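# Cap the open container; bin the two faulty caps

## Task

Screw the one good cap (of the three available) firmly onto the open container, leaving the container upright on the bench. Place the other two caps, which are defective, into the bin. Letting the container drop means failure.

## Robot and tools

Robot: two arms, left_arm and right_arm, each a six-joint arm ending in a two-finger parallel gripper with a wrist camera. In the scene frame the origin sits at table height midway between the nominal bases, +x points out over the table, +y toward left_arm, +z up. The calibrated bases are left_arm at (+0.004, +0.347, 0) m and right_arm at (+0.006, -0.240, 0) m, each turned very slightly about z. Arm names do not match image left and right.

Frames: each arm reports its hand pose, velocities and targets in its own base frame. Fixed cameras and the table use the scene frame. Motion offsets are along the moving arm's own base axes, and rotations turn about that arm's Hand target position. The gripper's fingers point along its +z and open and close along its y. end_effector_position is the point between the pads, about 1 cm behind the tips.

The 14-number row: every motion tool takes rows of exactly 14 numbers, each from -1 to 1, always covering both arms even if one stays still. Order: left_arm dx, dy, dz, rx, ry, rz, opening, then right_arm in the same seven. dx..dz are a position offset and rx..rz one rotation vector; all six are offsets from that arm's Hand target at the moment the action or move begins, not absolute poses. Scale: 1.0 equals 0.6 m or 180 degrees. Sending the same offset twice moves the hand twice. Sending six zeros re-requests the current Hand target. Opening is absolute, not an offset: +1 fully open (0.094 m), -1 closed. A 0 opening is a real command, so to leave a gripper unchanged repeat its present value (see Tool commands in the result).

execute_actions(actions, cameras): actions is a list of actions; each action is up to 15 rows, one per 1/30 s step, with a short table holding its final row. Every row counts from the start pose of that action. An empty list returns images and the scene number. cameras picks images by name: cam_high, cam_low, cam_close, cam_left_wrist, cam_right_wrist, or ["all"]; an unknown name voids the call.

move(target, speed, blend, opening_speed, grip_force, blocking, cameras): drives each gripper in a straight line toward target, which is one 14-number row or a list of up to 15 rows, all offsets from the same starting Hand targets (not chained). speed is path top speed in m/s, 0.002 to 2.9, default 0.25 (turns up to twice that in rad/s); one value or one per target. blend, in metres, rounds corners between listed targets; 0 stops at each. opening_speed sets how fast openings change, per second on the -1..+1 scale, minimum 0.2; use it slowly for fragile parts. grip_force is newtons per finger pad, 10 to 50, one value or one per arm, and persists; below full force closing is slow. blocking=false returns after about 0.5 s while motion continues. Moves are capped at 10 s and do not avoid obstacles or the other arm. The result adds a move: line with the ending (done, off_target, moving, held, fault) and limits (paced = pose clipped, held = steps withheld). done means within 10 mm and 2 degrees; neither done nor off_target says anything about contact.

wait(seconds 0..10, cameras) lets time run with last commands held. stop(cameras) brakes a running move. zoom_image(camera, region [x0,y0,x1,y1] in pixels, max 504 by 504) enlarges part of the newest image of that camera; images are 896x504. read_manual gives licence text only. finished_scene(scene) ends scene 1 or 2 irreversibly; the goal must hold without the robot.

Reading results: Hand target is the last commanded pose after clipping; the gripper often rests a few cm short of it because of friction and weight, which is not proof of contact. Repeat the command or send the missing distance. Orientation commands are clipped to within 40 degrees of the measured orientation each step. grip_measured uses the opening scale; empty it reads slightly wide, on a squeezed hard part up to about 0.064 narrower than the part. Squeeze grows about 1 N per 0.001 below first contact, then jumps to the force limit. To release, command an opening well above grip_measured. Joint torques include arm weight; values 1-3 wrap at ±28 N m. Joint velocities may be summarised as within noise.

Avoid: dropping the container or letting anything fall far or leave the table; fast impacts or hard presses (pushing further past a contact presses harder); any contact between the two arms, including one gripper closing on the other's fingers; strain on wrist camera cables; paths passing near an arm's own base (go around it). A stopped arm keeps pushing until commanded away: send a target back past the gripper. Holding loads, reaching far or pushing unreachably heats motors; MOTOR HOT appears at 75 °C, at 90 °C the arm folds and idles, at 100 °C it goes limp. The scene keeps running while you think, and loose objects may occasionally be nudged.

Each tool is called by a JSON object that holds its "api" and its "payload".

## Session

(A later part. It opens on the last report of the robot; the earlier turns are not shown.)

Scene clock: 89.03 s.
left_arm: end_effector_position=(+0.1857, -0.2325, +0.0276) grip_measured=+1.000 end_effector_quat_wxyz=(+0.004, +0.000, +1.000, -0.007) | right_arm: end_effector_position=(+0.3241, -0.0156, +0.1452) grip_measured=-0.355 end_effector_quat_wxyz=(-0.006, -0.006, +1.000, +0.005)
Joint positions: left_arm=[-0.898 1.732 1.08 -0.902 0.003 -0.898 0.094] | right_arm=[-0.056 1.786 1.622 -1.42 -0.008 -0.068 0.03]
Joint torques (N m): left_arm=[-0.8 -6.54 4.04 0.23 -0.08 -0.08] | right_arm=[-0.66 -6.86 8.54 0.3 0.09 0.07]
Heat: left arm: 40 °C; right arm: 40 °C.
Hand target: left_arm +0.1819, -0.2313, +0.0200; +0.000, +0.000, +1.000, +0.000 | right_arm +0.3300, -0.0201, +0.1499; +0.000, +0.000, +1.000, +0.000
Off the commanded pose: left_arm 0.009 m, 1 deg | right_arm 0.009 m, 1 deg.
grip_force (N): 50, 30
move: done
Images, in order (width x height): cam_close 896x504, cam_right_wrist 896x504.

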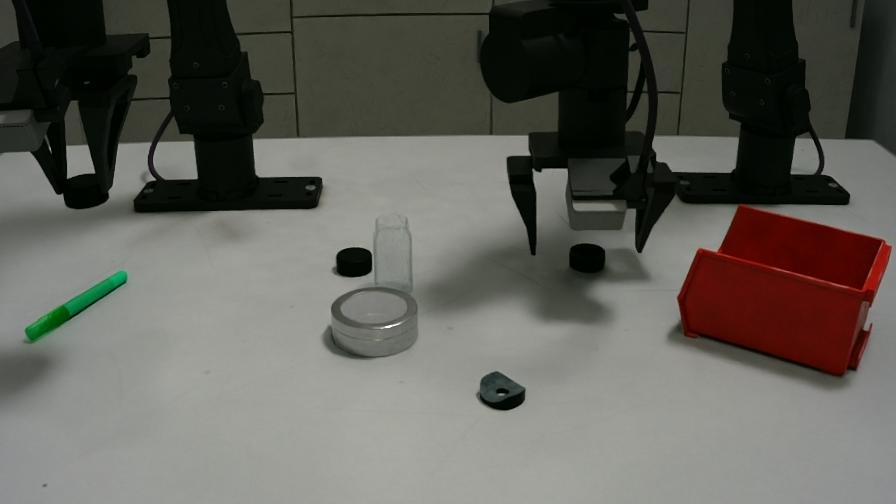

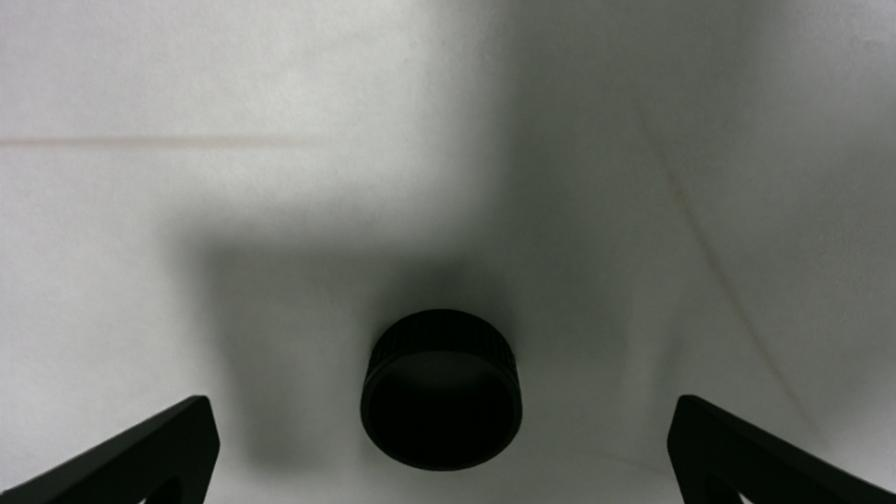

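{"api": "move", "payload": {"target": [[0.01, 0.0017, -0.0133, 0, 0, 0, 1.0, 0, 0, 0, 0, 0, 0, -0.42], [0.01, 0.0017, -0.0133, 0, 0, 0, -0.42, 0, 0, 0, 0, 0, 0, -0.42]], "speed": 0.04, "grip_force": [30, 30], "opening_speed": 0.8, "cameras": ["cam_close", "cam_right_wrist"]}}

{"api": "zoom_image", "payload": {"camera": "cam_close", "region": [500, 130, 700, 290]}}

Scene clock: 94.90 s.
left_arm: end_effector_position=(+0.1880, -0.2353, +0.0209) grip_measured=-0.323 end_effector_quat_wxyz=(+0.006, +0.002, +1.000, -0.009) | right_arm: end_effector_position=(+0.3241, -0.0156, +0.1452) grip_measured=-0.355 end_effector_quat_wxyz=(-0.006, -0.006, +1.000, +0.005)
Joint positions: left_arm=[-0.898 1.752 1.074 -0.872 0.003 -0.894 0.032] | right_arm=[-0.056 1.786 1.622 -1.42 -0.008 -0.068 0.03]
Joint torques (N m): left_arm=[0.83 -6.34 4.01 0.22 -0.07 0.06] | right_arm=[-0.69 -6.94 8.55 0.29 0.09 0.07]
Heat: left arm: 40 °C; right arm: 40 °C.
Hand target: left_arm +0.1880, -0.2303, +0.0120; +0.000, +0.000, +1.000, +0.000 | right_arm +0.3300, -0.0201, +0.1499; +0.000, +0.000, +1.000, +0.000
Off the commanded pose: left_arm 0.010 m, 1 deg | right_arm 0.009 m, 1 deg.
grip_force (N): 30, 30
move: done
Images, in order (width x height): cam_close 896x504, cam_right_wrist 896x504.

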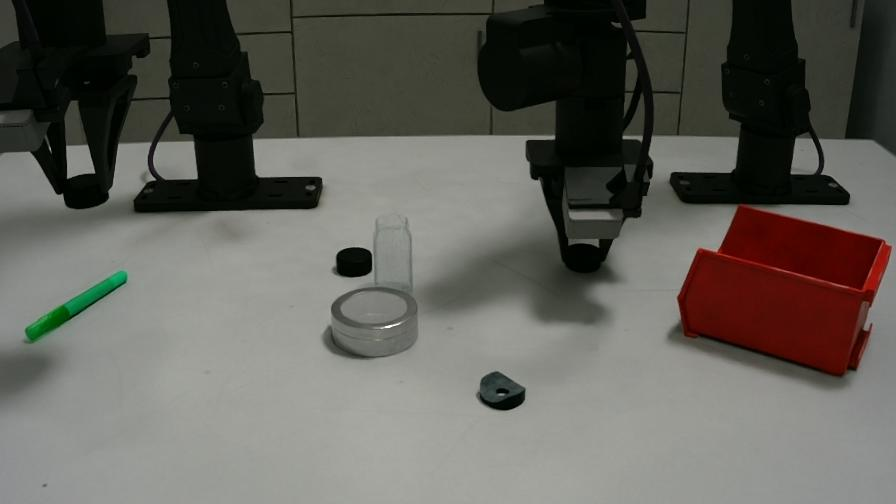

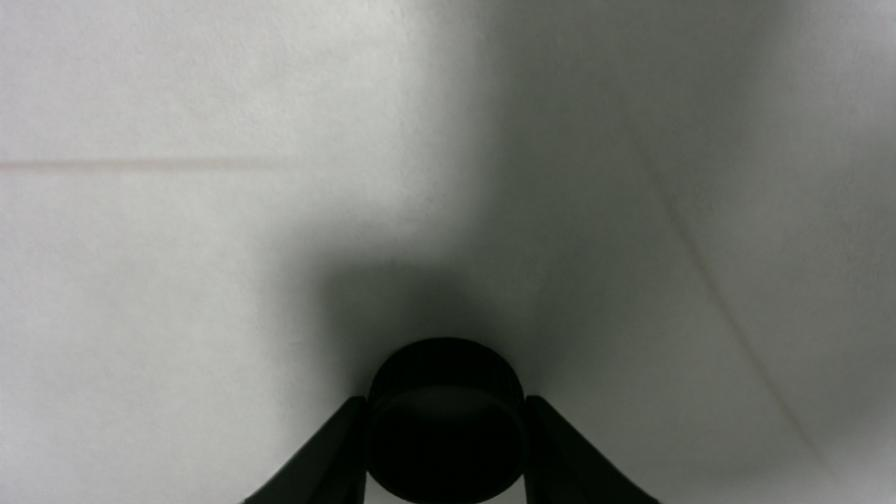

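Scaled by 2.520.

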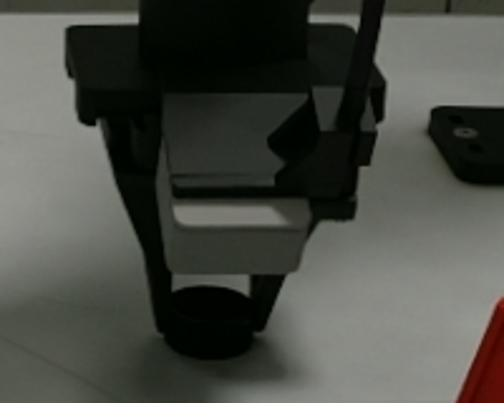

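{"api": "move", "payload": {"target": [[0, 0, 0.12, 0, 0, 0, -0.42, 0, 0, 0, 0, 0, 0, -0.42], [0.1867, 0.1333, 0.3967, 0, -0.3611, 0, -0.42, 0, 0, 0, 0, 0, 0, -0.42]], "speed": [0.1, 0.2], "blend": 0.03, "cameras": ["cam_close", "cam_right_wrist"]}}

{"api": "zoom_image", "payload": {"camera": "cam_right_wrist", "region": [355, 320, 535, 504]}}

Scene clock: 100.30 s.
left_arm: end_effector_position=(+0.3002, -0.1583, +0.2508) grip_measured=-0.324 end_effector_quat_wxyz=(+0.532, +0.007, +0.846, -0.009) | right_arm: end_effector_position=(+0.3241, -0.0156, +0.1452) grip_measured=-0.355 end_effector_quat_wxyz=(-0.006, -0.006, +1.000, +0.005)
Joint positions: left_arm=[-0.847 1.089 0.915 -0.44 -0.721 -0.443 0.032] | right_arm=[-0.056 1.786 1.622 -1.42 -0.008 -0.068 0.03]
Joint torques (N m): left_arm=[0.77 -4.46 5.27 1.54 -0.48 0.04] | right_arm=[-0.73 -6.93 8.58 0.3 0.09 0.07]
Heat: left arm: 40 °C; right arm: 40 °C.
Hand target: left_arm +0.3000, -0.1503, +0.2500; +0.537, +0.000, +0.844, +0.000 | right_arm +0.3300, -0.0201, +0.1499; +0.000, +0.000, +1.000, +0.000
Off the commanded pose: left_arm 0.008 m, 1 deg | right_arm 0.009 m, 1 deg.
grip_force (N): 30, 30
move: done
Images, in order (width x height): cam_close 896x504, cam_right_wrist 896x504.

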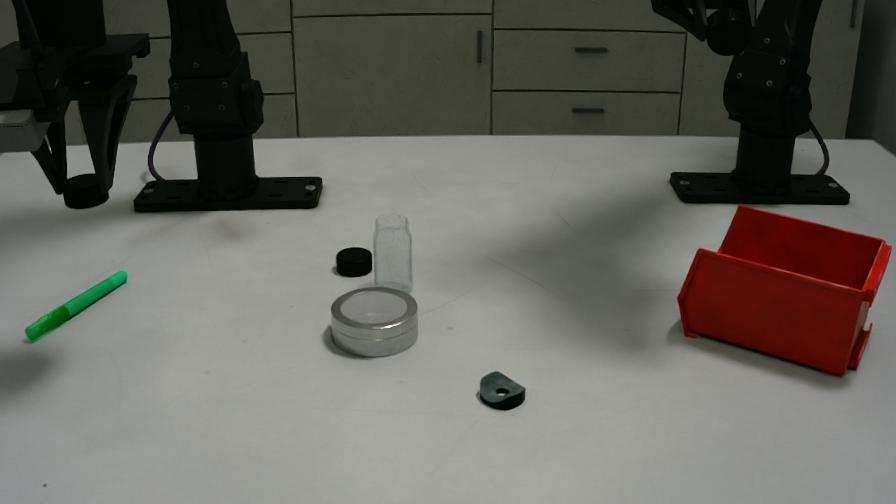

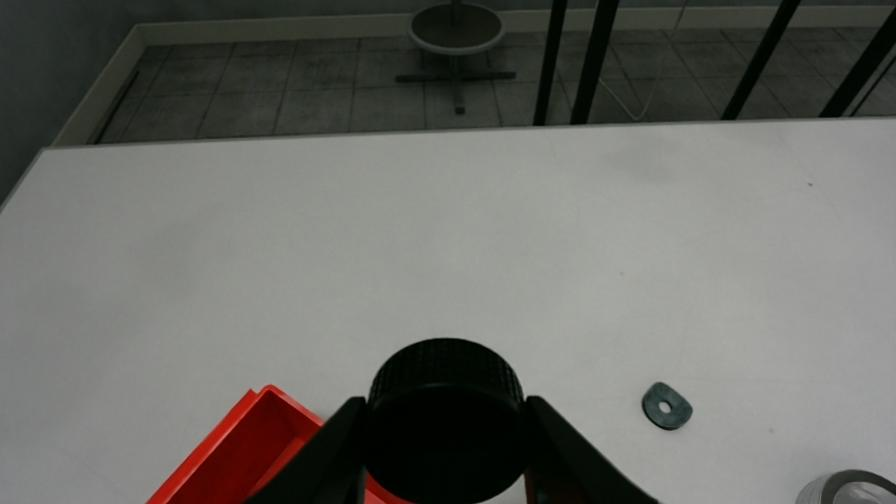

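Scaled by 2.739.

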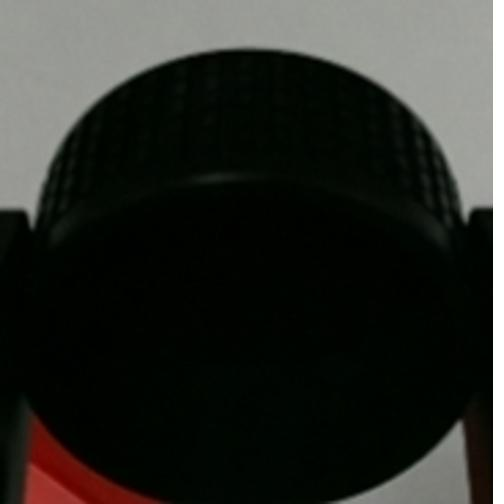

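{"api": "move", "payload": {"target": [0.3333, 0, 0.05, 0, -0.08, 0, -0.42, 0, 0, 0, 0, 0, 0, -0.42], "speed": 0.25, "cameras": ["cam_high", "cam_close", "cam_right_wrist"]}}

{"api": "zoom_image", "payload": {"camera": "cam_right_wrist", "region": [355, 320, 535, 504]}}

Scene clock: 102.33 s.
left_arm: end_effector_position=(+0.4941, -0.1485, +0.2767) grip_measured=-0.324 end_effector_quat_wxyz=(+0.635, -0.001, +0.773, +0.001) | right_arm: end_effector_position=(+0.3241, -0.0156, +0.1452) grip_measured=-0.355 end_effector_quat_wxyz=(-0.006, -0.006, +1.000, +0.005)
Joint positions: left_arm=[-0.442 1.63 1.169 0.245 -0.436 -0.092 0.032] | right_arm=[-0.056 1.786 1.622 -1.42 -0.008 -0.068 0.03]
Joint torques (N m): left_arm=[0.31 -7.13 8.54 1.83 -0.06 0.05] | right_arm=[-0.72 -6.87 8.53 0.29 0.1 0.06]
Heat: left arm: 40 °C; right arm: 40 °C.
Hand target: left_arm +0.5000, -0.1503, +0.2799; +0.638, +0.000, +0.770, +0.000 | right_arm +0.3300, -0.0201, +0.1499; +0.000, +0.000, +1.000, +0.000
Off the commanded pose: left_arm 0.007 m, 1 deg | right_arm 0.009 m, 1 deg.
grip_force (N): 30, 30
move: done
Images, in order (width x height): cam_high 896x504, cam_close 896x504, cam_right_wrist 896x504.

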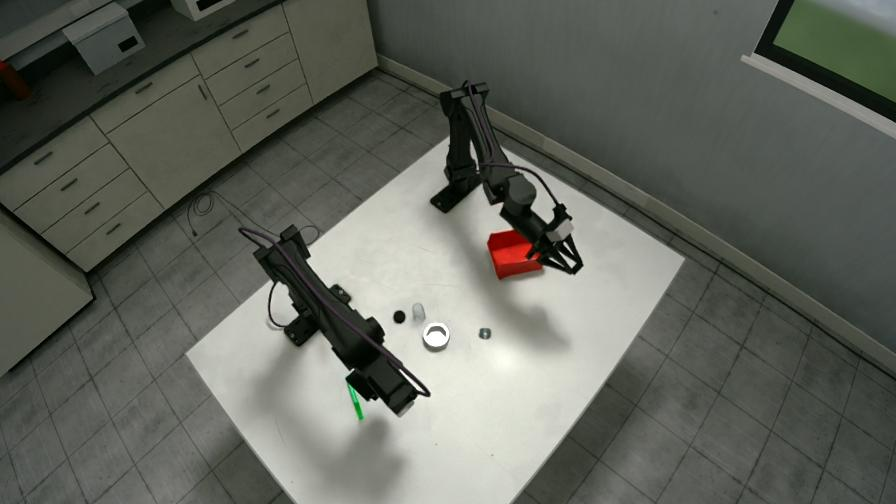

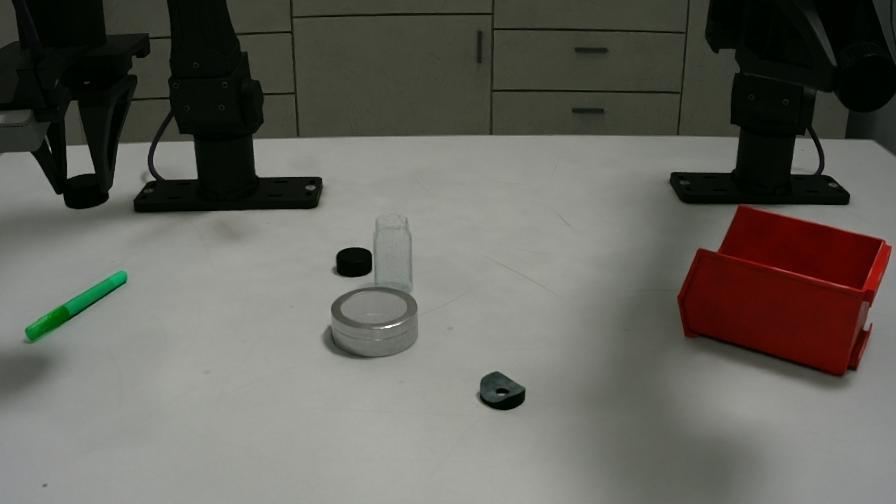

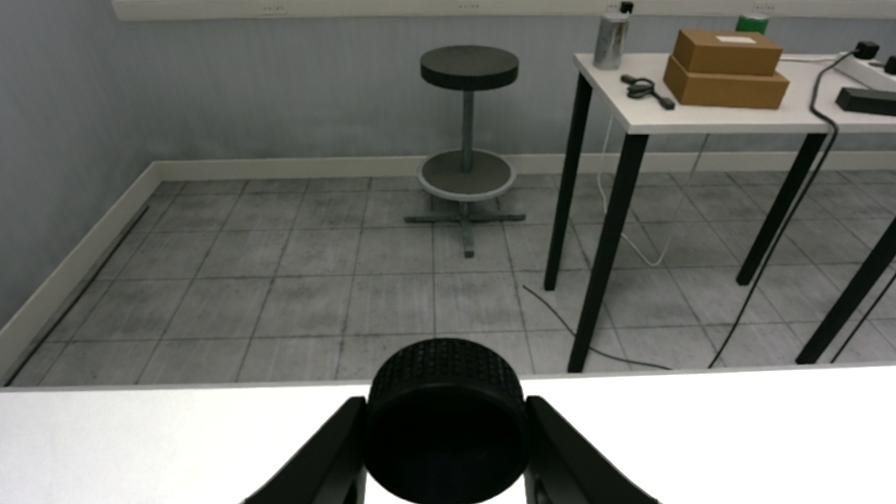

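Scaled by 2.739.

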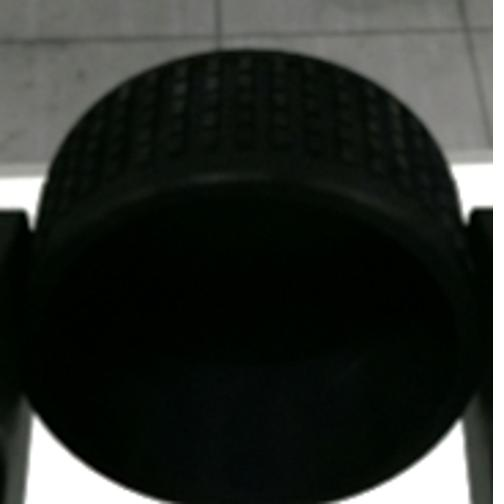

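{"api": "zoom_image", "payload": {"camera": "cam_right_wrist", "region": [390, 435, 506, 504]}}

{"api": "zoom_image", "payload": {"camera": "cam_close", "region": [800, 20, 896, 130]}}

Scaled by 4.345.

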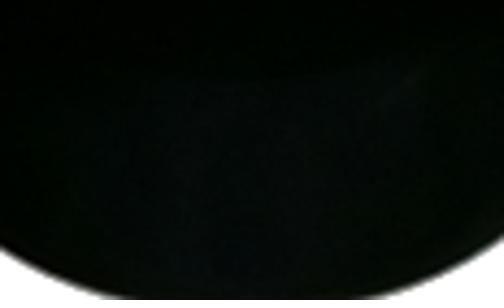

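Scaled by 4.582.

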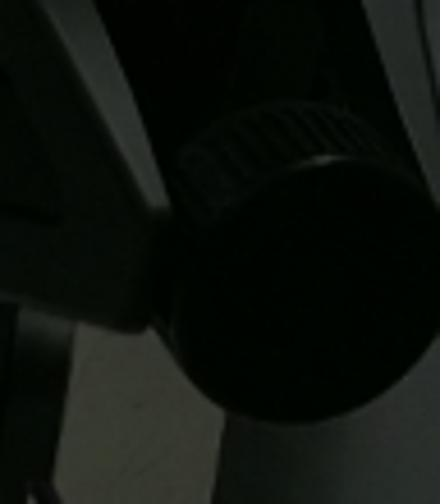

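{"api": "move", "payload": {"target": [[-0.3117, -0.1978, -0.30, 0, 0.4406, 0, -0.42, -0.1007, 0.0802, -0.1498, 0, 0, 0, -0.42], [-0.3117, -0.1978, -0.38, 0, 0.4406, 0, -0.42, -0.1007, 0.0802, -0.2295, 0, 0, 0, -0.42]], "speed": [0.2, 0.06], "cameras": ["cam_high", "cam_close", "cam_right_wrist", "cam_left_wrist"]}}

Scene clock: 111.30 s.
left_arm: end_effector_position=(+0.3165, -0.2676, +0.0657) grip_measured=-0.324 end_effector_quat_wxyz=(+0.011, +0.000, +1.000, -0.009) | right_arm: end_effector_position=(+0.2665, +0.0273, +0.0167) grip_measured=-0.355 end_effector_quat_wxyz=(-0.005, +0.001, +1.000, +0.004)
Joint positions: left_arm=[-0.705 2.117 1.765 -1.191 -0.001 -0.704 0.032] | right_arm=[0.093 1.667 0.957 -0.869 -0.008 0.095 0.03]
Joint torques (N m): left_arm=[-0.72 -9.68 4.56 0.22 -0.05 -0.09] | right_arm=[0.68 -5.35 4.62 0.63 0.1 0.08]
Heat: left arm: 41 °C; right arm: 40 °C.
Hand target: left_arm +0.3129, -0.2689, +0.0518; +0.000, +0.000, +1.000, +0.000 | right_arm +0.2696, +0.0281, +0.0123; +0.000, +0.000, +1.000, +0.000
Off the commanded pose: left_arm 0.014 m, 2 deg | right_arm 0.005 m, 1 deg.
grip_force (N): 30, 30
move: off_target (left_arm)
Images, in order (width x height): cam_high 896x504, cam_close 896x504, cam_left_wrist 896x504, cam_right_wrist 896x504.

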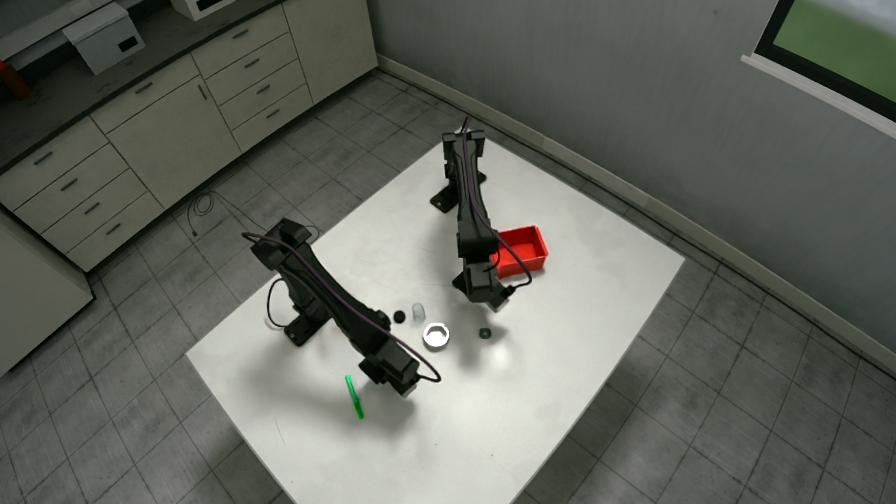

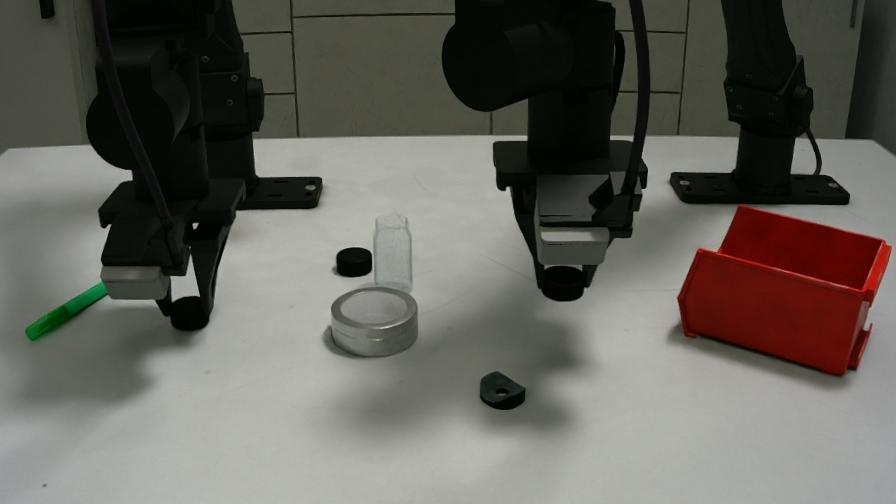

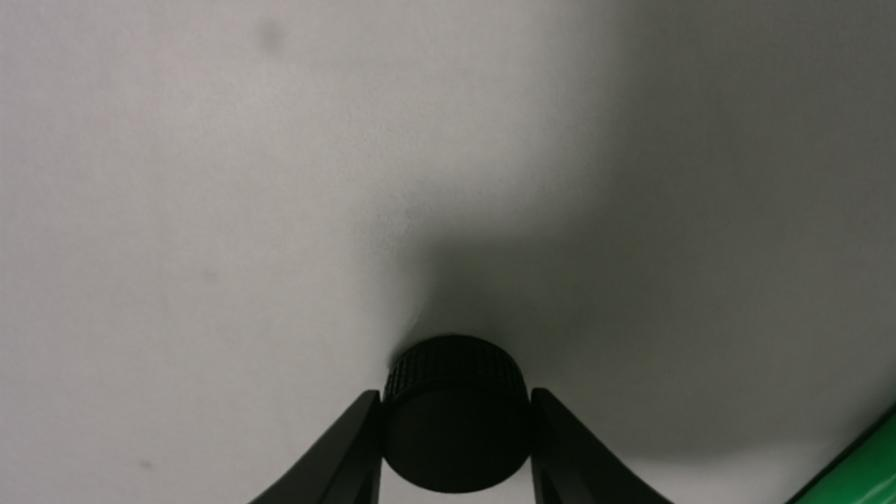

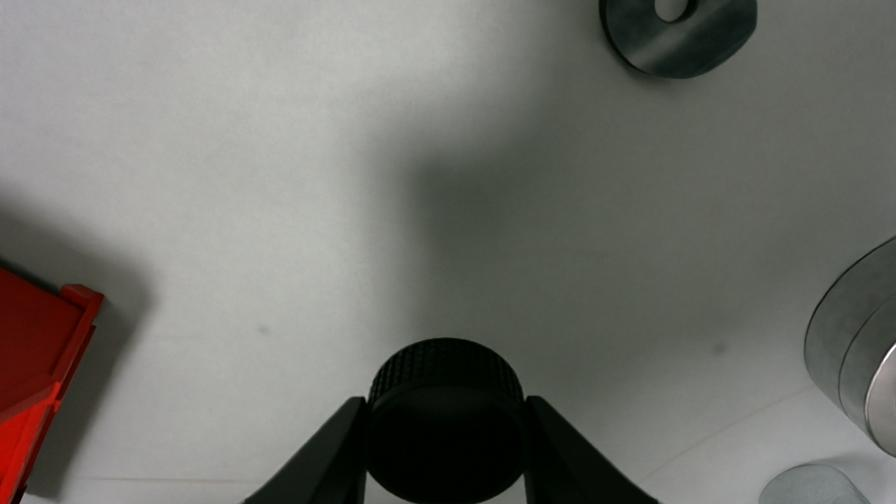

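{"api": "move", "payload": {"target": [0, 0, -0.05, 0, 0, 0, -0.42, 0, 0.003, -0.0035, 0, 0, 0, -0.42], "speed": 0.05, "cameras": ["cam_close", "cam_right_wrist"]}}

{"api": "zoom_image", "payload": {"camera": "cam_close", "region": [480, 200, 660, 350]}}

Scene clock: 112.87 s.
left_arm: end_effector_position=(+0.3174, -0.2684, +0.0362) grip_measured=-0.324 end_effector_quat_wxyz=(+0.011, +0.000, +1.000, -0.009) | right_arm: end_effector_position=(+0.2685, +0.0290, +0.0167) grip_measured=-0.355 end_effector_quat_wxyz=(+0.000, +0.001, +1.000, +0.004)
Joint positions: left_arm=[-0.705 2.14 1.683 -1.085 0 -0.704 0.032] | right_arm=[0.099 1.667 0.957 -0.861 -0.008 0.102 0.03]
Joint torques (N m): left_arm=[-0.72 -9.72 4.45 0.23 -0.05 -0.09] | right_arm=[0.76 -4.94 4.27 0.62 0.1 0.08]
Heat: left arm: 41 °C; right arm: 40 °C.
Hand target: left_arm +0.3129, -0.2690, +0.0220; +0.000, +0.000, +1.000, +0.000 | right_arm +0.2696, +0.0298, +0.0102; +0.000, +0.000, +1.000, +0.000
Off the commanded pose: left_arm 0.015 m, 2 deg | right_arm 0.007 m, 1 deg.
grip_force (N): 30, 30
move: off_target (left_arm)
Images, in order (width x height): cam_close 896x504, cam_right_wrist 896x504.

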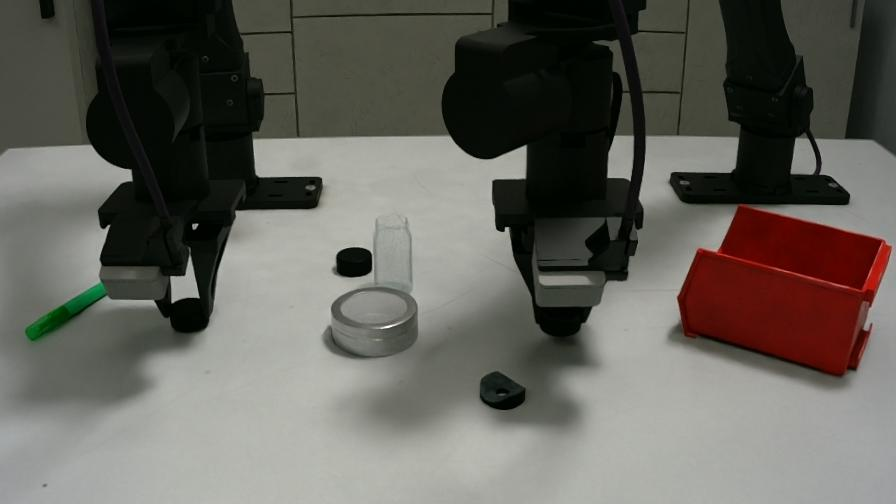

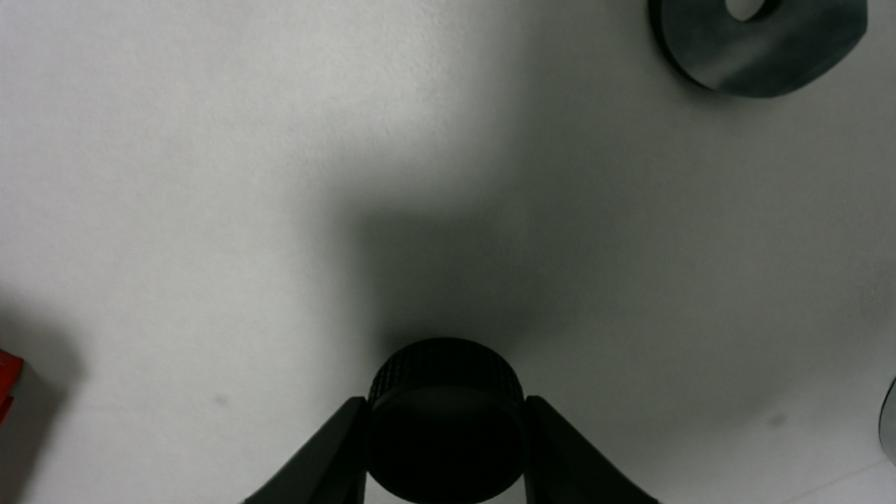

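Scaled by 2.800.

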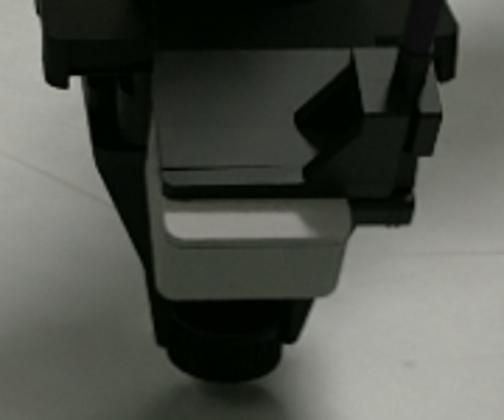

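{"api": "move", "payload": {"target": [0, 0, -0.02, 0, 0, 0, -0.42, 0, 0, 0, 0, 0, 0, -0.1], "speed": 0.03, "opening_speed": 0.6, "cameras": ["cam_close", "cam_right_wrist", "cam_left_wrist"]}}

{"api": "zoom_image", "payload": {"camera": "cam_close", "region": [480, 200, 660, 350]}}

Scene clock: 114.13 s.
left_arm: end_effector_position=(+0.3176, -0.2686, +0.0253) grip_measured=-0.324 end_effector_quat_wxyz=(+0.011, +0.000, +1.000, -0.009) | right_arm: end_effector_position=(+0.2685, +0.0290, +0.0167) grip_measured=-0.103 end_effector_quat_wxyz=(+0.000, +0.002, +1.000, +0.004)
Joint positions: left_arm=[-0.705 2.151 1.656 -1.046 0 -0.705 0.032] | right_arm=[0.099 1.667 0.957 -0.861 -0.008 0.102 0.042]
Joint torques (N m): left_arm=[-0.72 -9.61 4.33 0.26 -0.06 -0.07] | right_arm=[0.73 -4.96 4.33 0.63 0.09 0.09]
Heat: left arm: 41 °C; right arm: 39 °C.
Hand target: left_arm +0.3129, -0.2689, +0.0099; +0.000, +0.000, +1.000, +0.000 | right_arm +0.2696, +0.0298, +0.0102; +0.000, +0.000, +1.000, +0.000
Off the commanded pose: left_arm 0.016 m, 2 deg | right_arm 0.007 m, 1 deg.
grip_force (N): 30, 30
move: off_target (left_arm)
Images, in order (width x height): cam_close 896x504, cam_left_wrist 896x504, cam_right_wrist 896x504.

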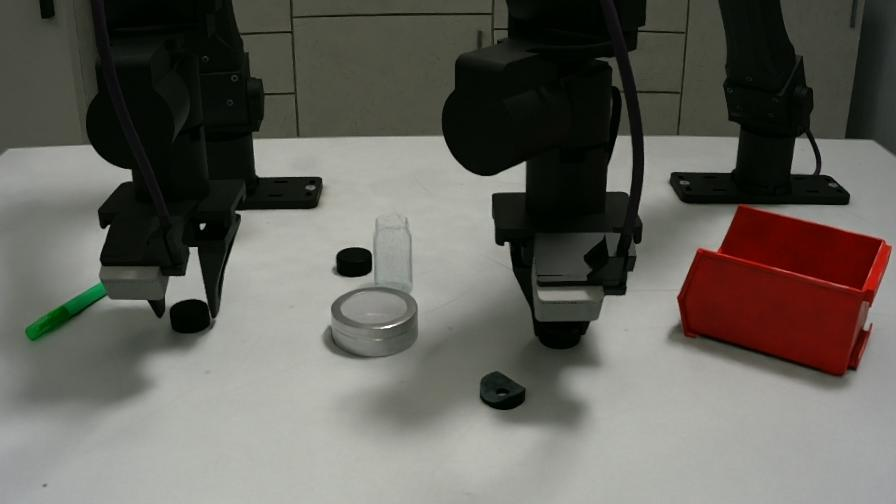

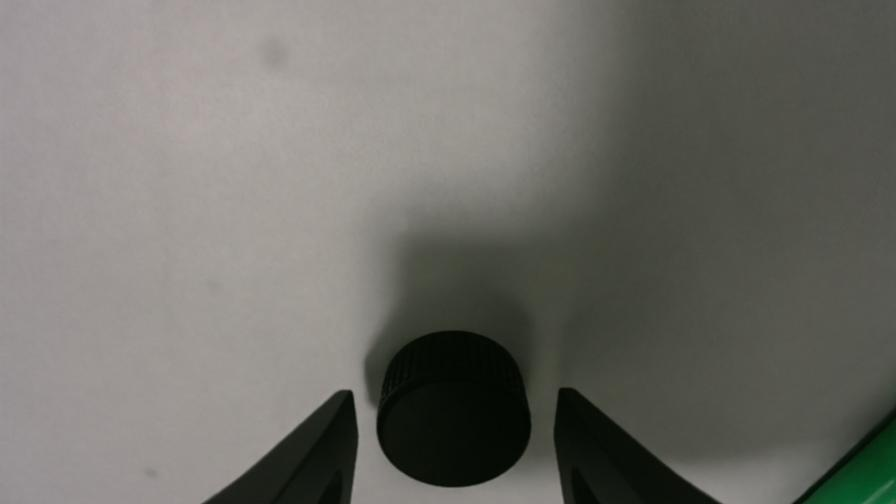

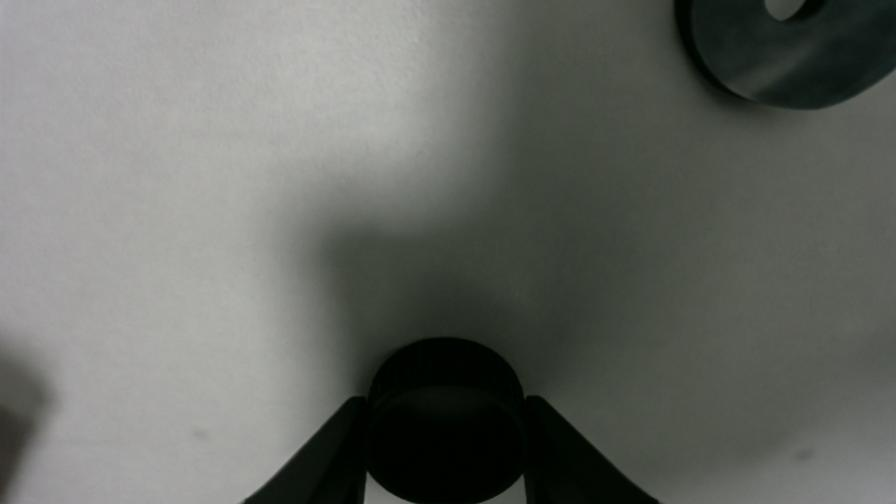

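Scaled by 2.800.

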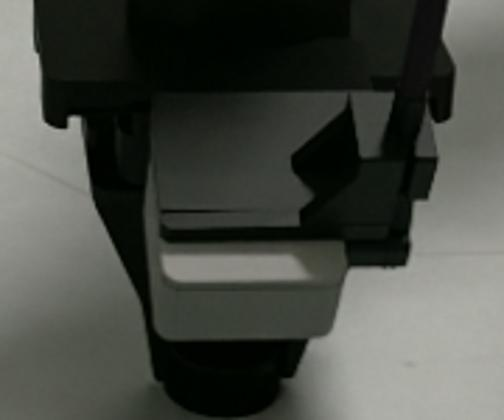

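{"api": "move", "payload": {"target": [0, 0, -0.0067, 0, 0, 0, -0.42, 0, 0, 0, 0, 0, 0, -0.1], "speed": 0.02, "cameras": ["cam_close"]}}

{"api": "zoom_image", "payload": {"camera": "cam_close", "region": [520, 290, 600, 360]}}

Scene clock: 115.10 s.
left_arm: end_effector_position=(+0.3179, -0.2689, +0.0248) grip_measured=-0.324 end_effector_quat_wxyz=(+0.012, +0.000, +1.000, -0.010) | right_arm: end_effector_position=(+0.2685, +0.0290, +0.0167) grip_measured=-0.103 end_effector_quat_wxyz=(+0.000, +0.002, +1.000, +0.004)
Joint positions: left_arm=[-0.705 2.151 1.654 -1.042 0 -0.705 0.032] | right_arm=[0.099 1.667 0.957 -0.861 -0.008 0.102 0.042]
Joint torques (N m): left_arm=[-0.72 -9.31 3.75 0.36 -0.05 -0.08] | right_arm=[0.76 -4.93 4.33 0.64 0.1 0.06]
Heat: left arm: 41 °C; right arm: 39 °C.
Hand target: left_arm +0.3129, -0.2689, +0.0059; +0.000, +0.000, +1.000, +0.000 | right_arm +0.2696, +0.0298, +0.0102; +0.000, +0.000, +1.000, +0.000
Off the commanded pose: left_arm 0.020 m, 2 deg | right_arm 0.007 m, 1 deg.
grip_force (N): 30, 30
move: off_target (left_arm)
Images, in order (width x height): cam_close 896x504.

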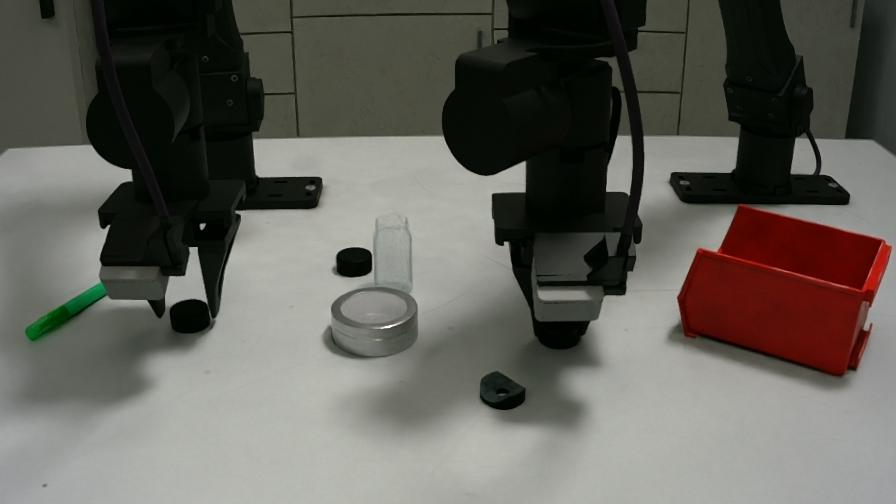

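Scaled by 6.300.

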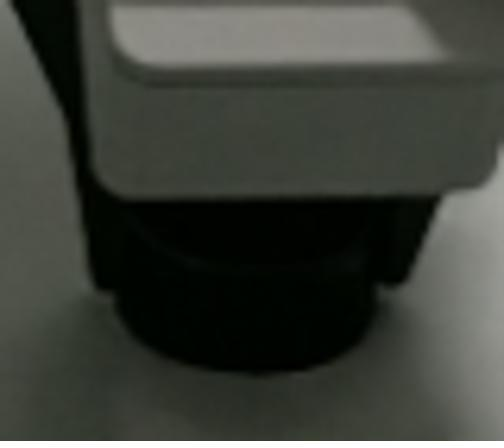

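{"api": "move", "payload": {"target": [[0, 0, 0.006, 0, 0, 0, -0.42, 0, 0, 0.1, 0, 0, 0, -0.1], [0, 0, 0.006, 0, 0, 0, 0.0, 0, 0, 0.1, 0, 0, 0, 0.3]], "speed": 0.05, "opening_speed": 0.8, "cameras": ["cam_close", "cam_right_wrist", "cam_left_wrist"]}}

Scene clock: 118.00 s.
left_arm: end_effector_position=(+0.3180, -0.2690, +0.0242) grip_measured=-0.003 end_effector_quat_wxyz=(+0.012, +0.000, +1.000, -0.010) | right_arm: end_effector_position=(+0.2588, +0.0281, +0.0533) grip_measured=+0.297 end_effector_quat_wxyz=(-0.031, +0.002, +1.000, +0.001)
Joint positions: left_arm=[-0.705 2.153 1.654 -1.041 0 -0.705 0.047] | right_arm=[0.099 1.633 1.076 -1.076 -0.008 0.102 0.061]
Joint torques (N m): left_arm=[-0.72 -9.66 4.41 0.23 -0.06 -0.07] | right_arm=[0.72 -9.8 8.06 0.22 0.1 0.07]
Heat: left arm: 40 °C; right arm: 39 °C.
Hand target: left_arm +0.3129, -0.2689, +0.0095; +0.000, +0.000, +1.000, +0.000 | right_arm +0.2696, +0.0298, +0.0702; +0.000, +0.000, +1.000, +0.000
Off the commanded pose: left_arm 0.016 m, 2 deg | right_arm 0.020 m, 4 deg.
grip_force (N): 30, 30
move: off_target (left_arm, right_arm); target 2's new opening was sent with right_arm's hand 0.020 m and 4 deg from that target
Images, in order (width x height): cam_close 896x504, cam_left_wrist 896x504, cam_right_wrist 896x504.

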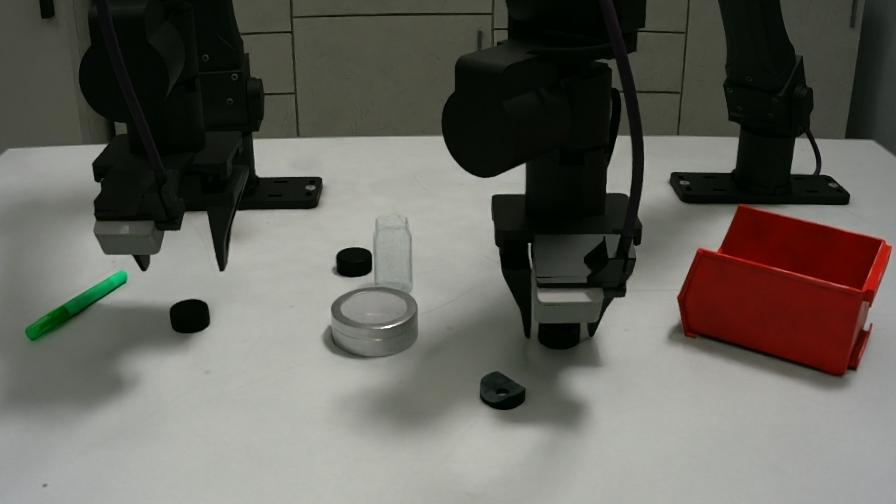

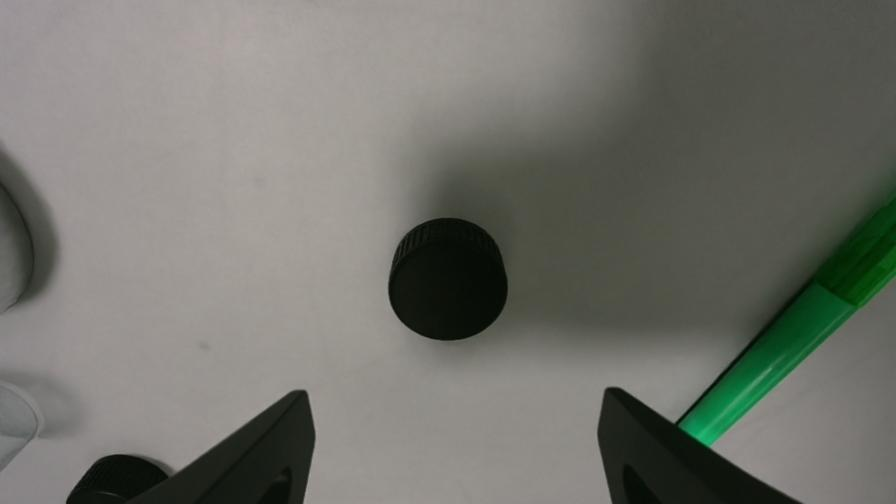

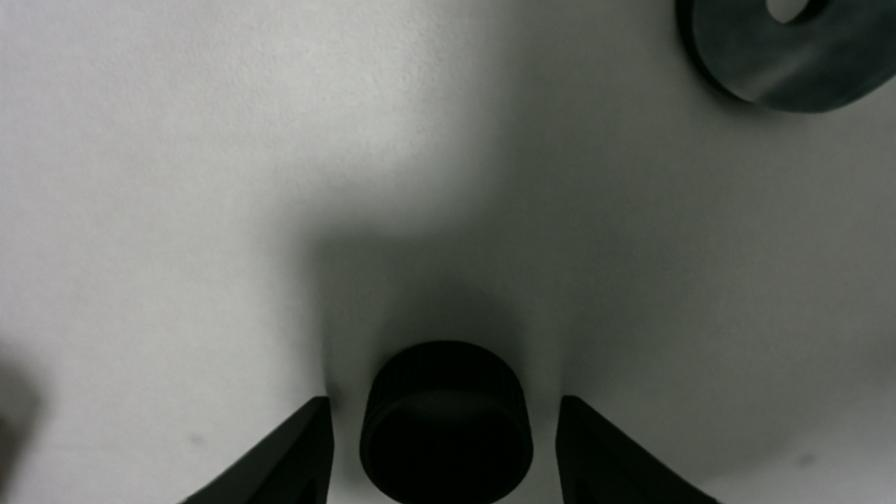

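{"api": "move", "payload": {"target": [[0, 0, 0.22, 0, 0, 0, 0.0, -0.066, 0.0837, 0.0997, 0.0364, 0.1357, -0.164, 0.3], [0, 0, 0.22, 0, 0, 0, 0.0, -0.1627, 0.1987, 0.0497, 0.0364, 0.1357, -0.164, 0.0]], "speed": 0.12, "blend": 0.02, "cameras": ["cam_high", "cam_close", "cam_right_wrist", "cam_left_wrist"]}}

Scene clock: 130.23 s.
left_arm: end_effector_position=(+0.3147, -0.2662, +0.1381) grip_measured=-0.003 end_effector_quat_wxyz=(+0.000, +0.000, +1.000, +0.000) | right_arm: end_effector_position=(+0.1718, +0.1459, +0.0938) grip_measured=+0.003 end_effector_quat_wxyz=(-0.223, +0.254, +0.940, +0.039)
Joint positions: left_arm=[-0.705 2.153 2.11 -1.528 0 -0.705 0.047] | right_arm=[0.427 1.665 1.189 -1.403 -0.342 0.902 0.047]
Joint torques (N m): left_arm=[-0.72 -11.55 6.94 -0.11 -0.06 -0.08] | right_arm=[0.51 -9.91 4.36 -0.01 -0.31 0.1]
Heat: left arm: 40 °C; right arm: 40 °C.
Hand target: left_arm +0.3129, -0.2689, +0.1414; +0.000, +0.000, +1.000, +0.000 | right_arm +0.1719, +0.1491, +0.1000; -0.209, +0.253, +0.943, +0.056
Off the commanded pose: left_arm 0.005 m, 0 deg | right_arm 0.007 m, 3 deg.
grip_force (N): 30, 30
move: off_target (right_arm); target 2's new opening was sent with right_arm's hand 0.007 m and 3 deg from that target
Images, in order (width x height): cam_high 896x504, cam_close 896x504, cam_left_wrist 896x504, cam_right_wrist 896x504.

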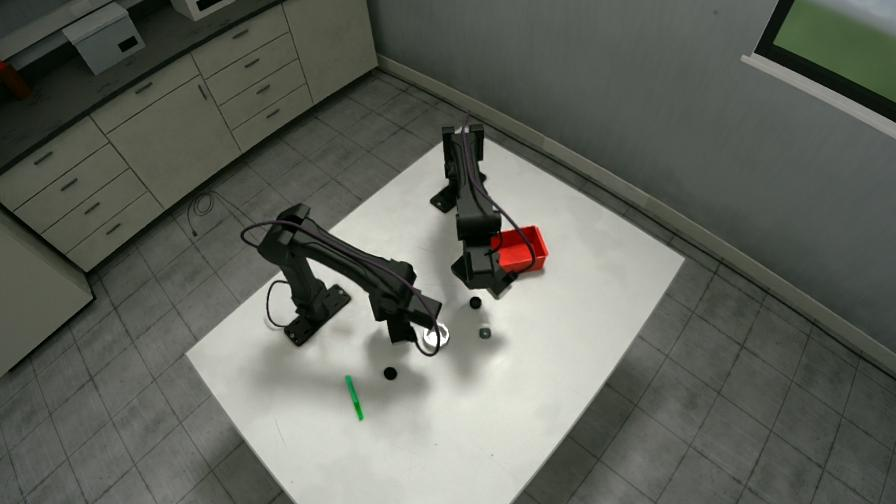

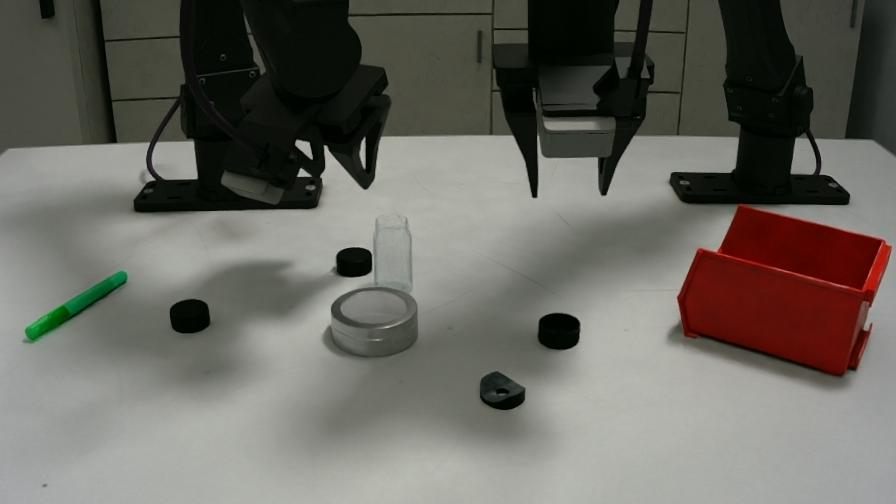

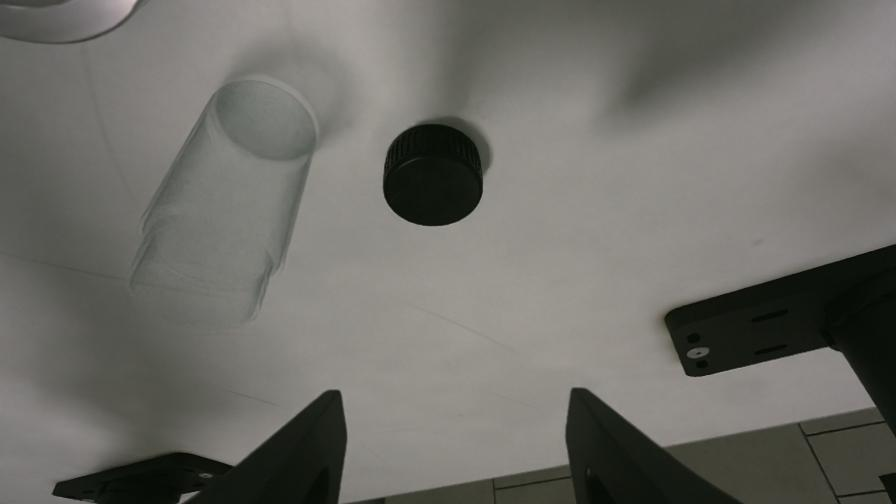

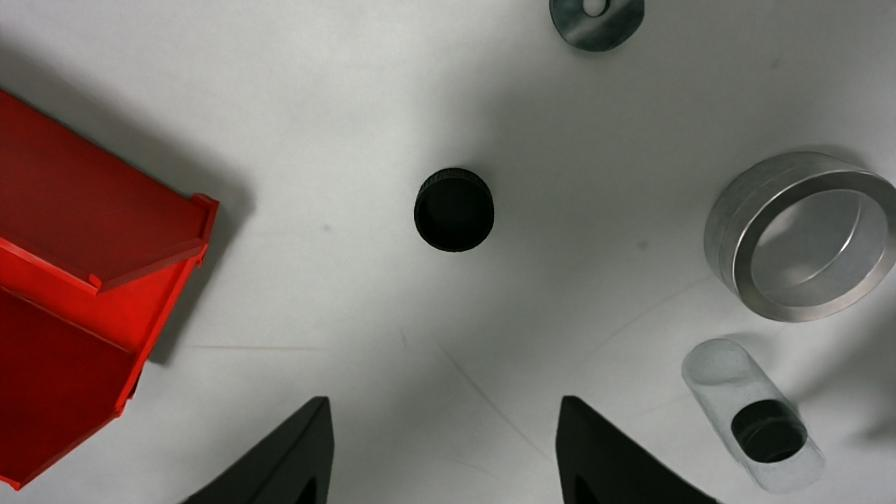

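{"api": "zoom_image", "payload": {"camera": "cam_left_wrist", "region": [100, 50, 350, 350]}}

{"api": "zoom_image", "payload": {"camera": "cam_left_wrist", "region": [370, 110, 500, 240]}}

{"api": "zoom_image", "payload": {"camera": "cam_right_wrist", "region": [395, 150, 515, 270]}}

Scaled by 1.680.

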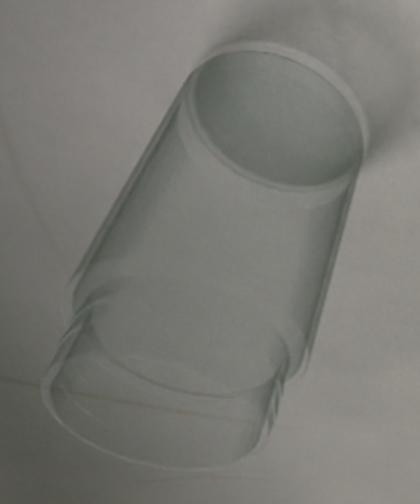

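Scaled by 3.877.

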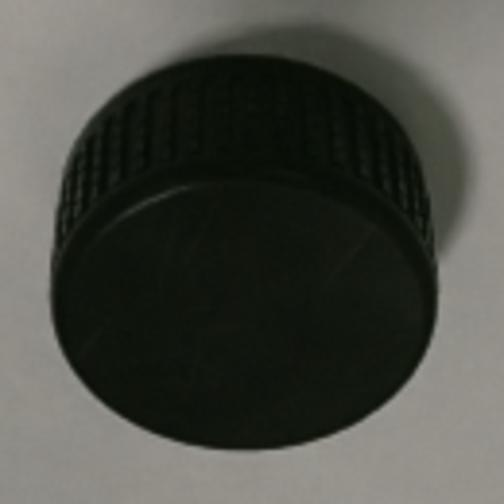

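Scaled by 4.200.

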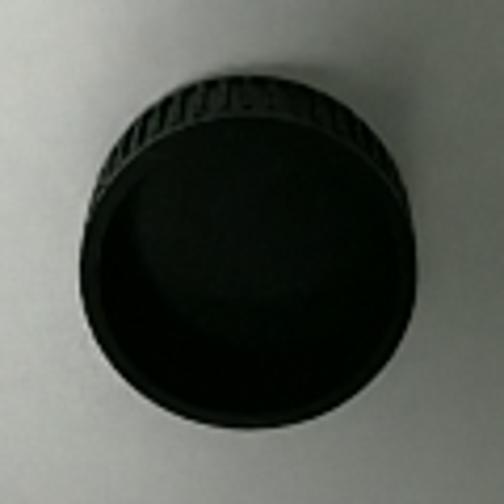

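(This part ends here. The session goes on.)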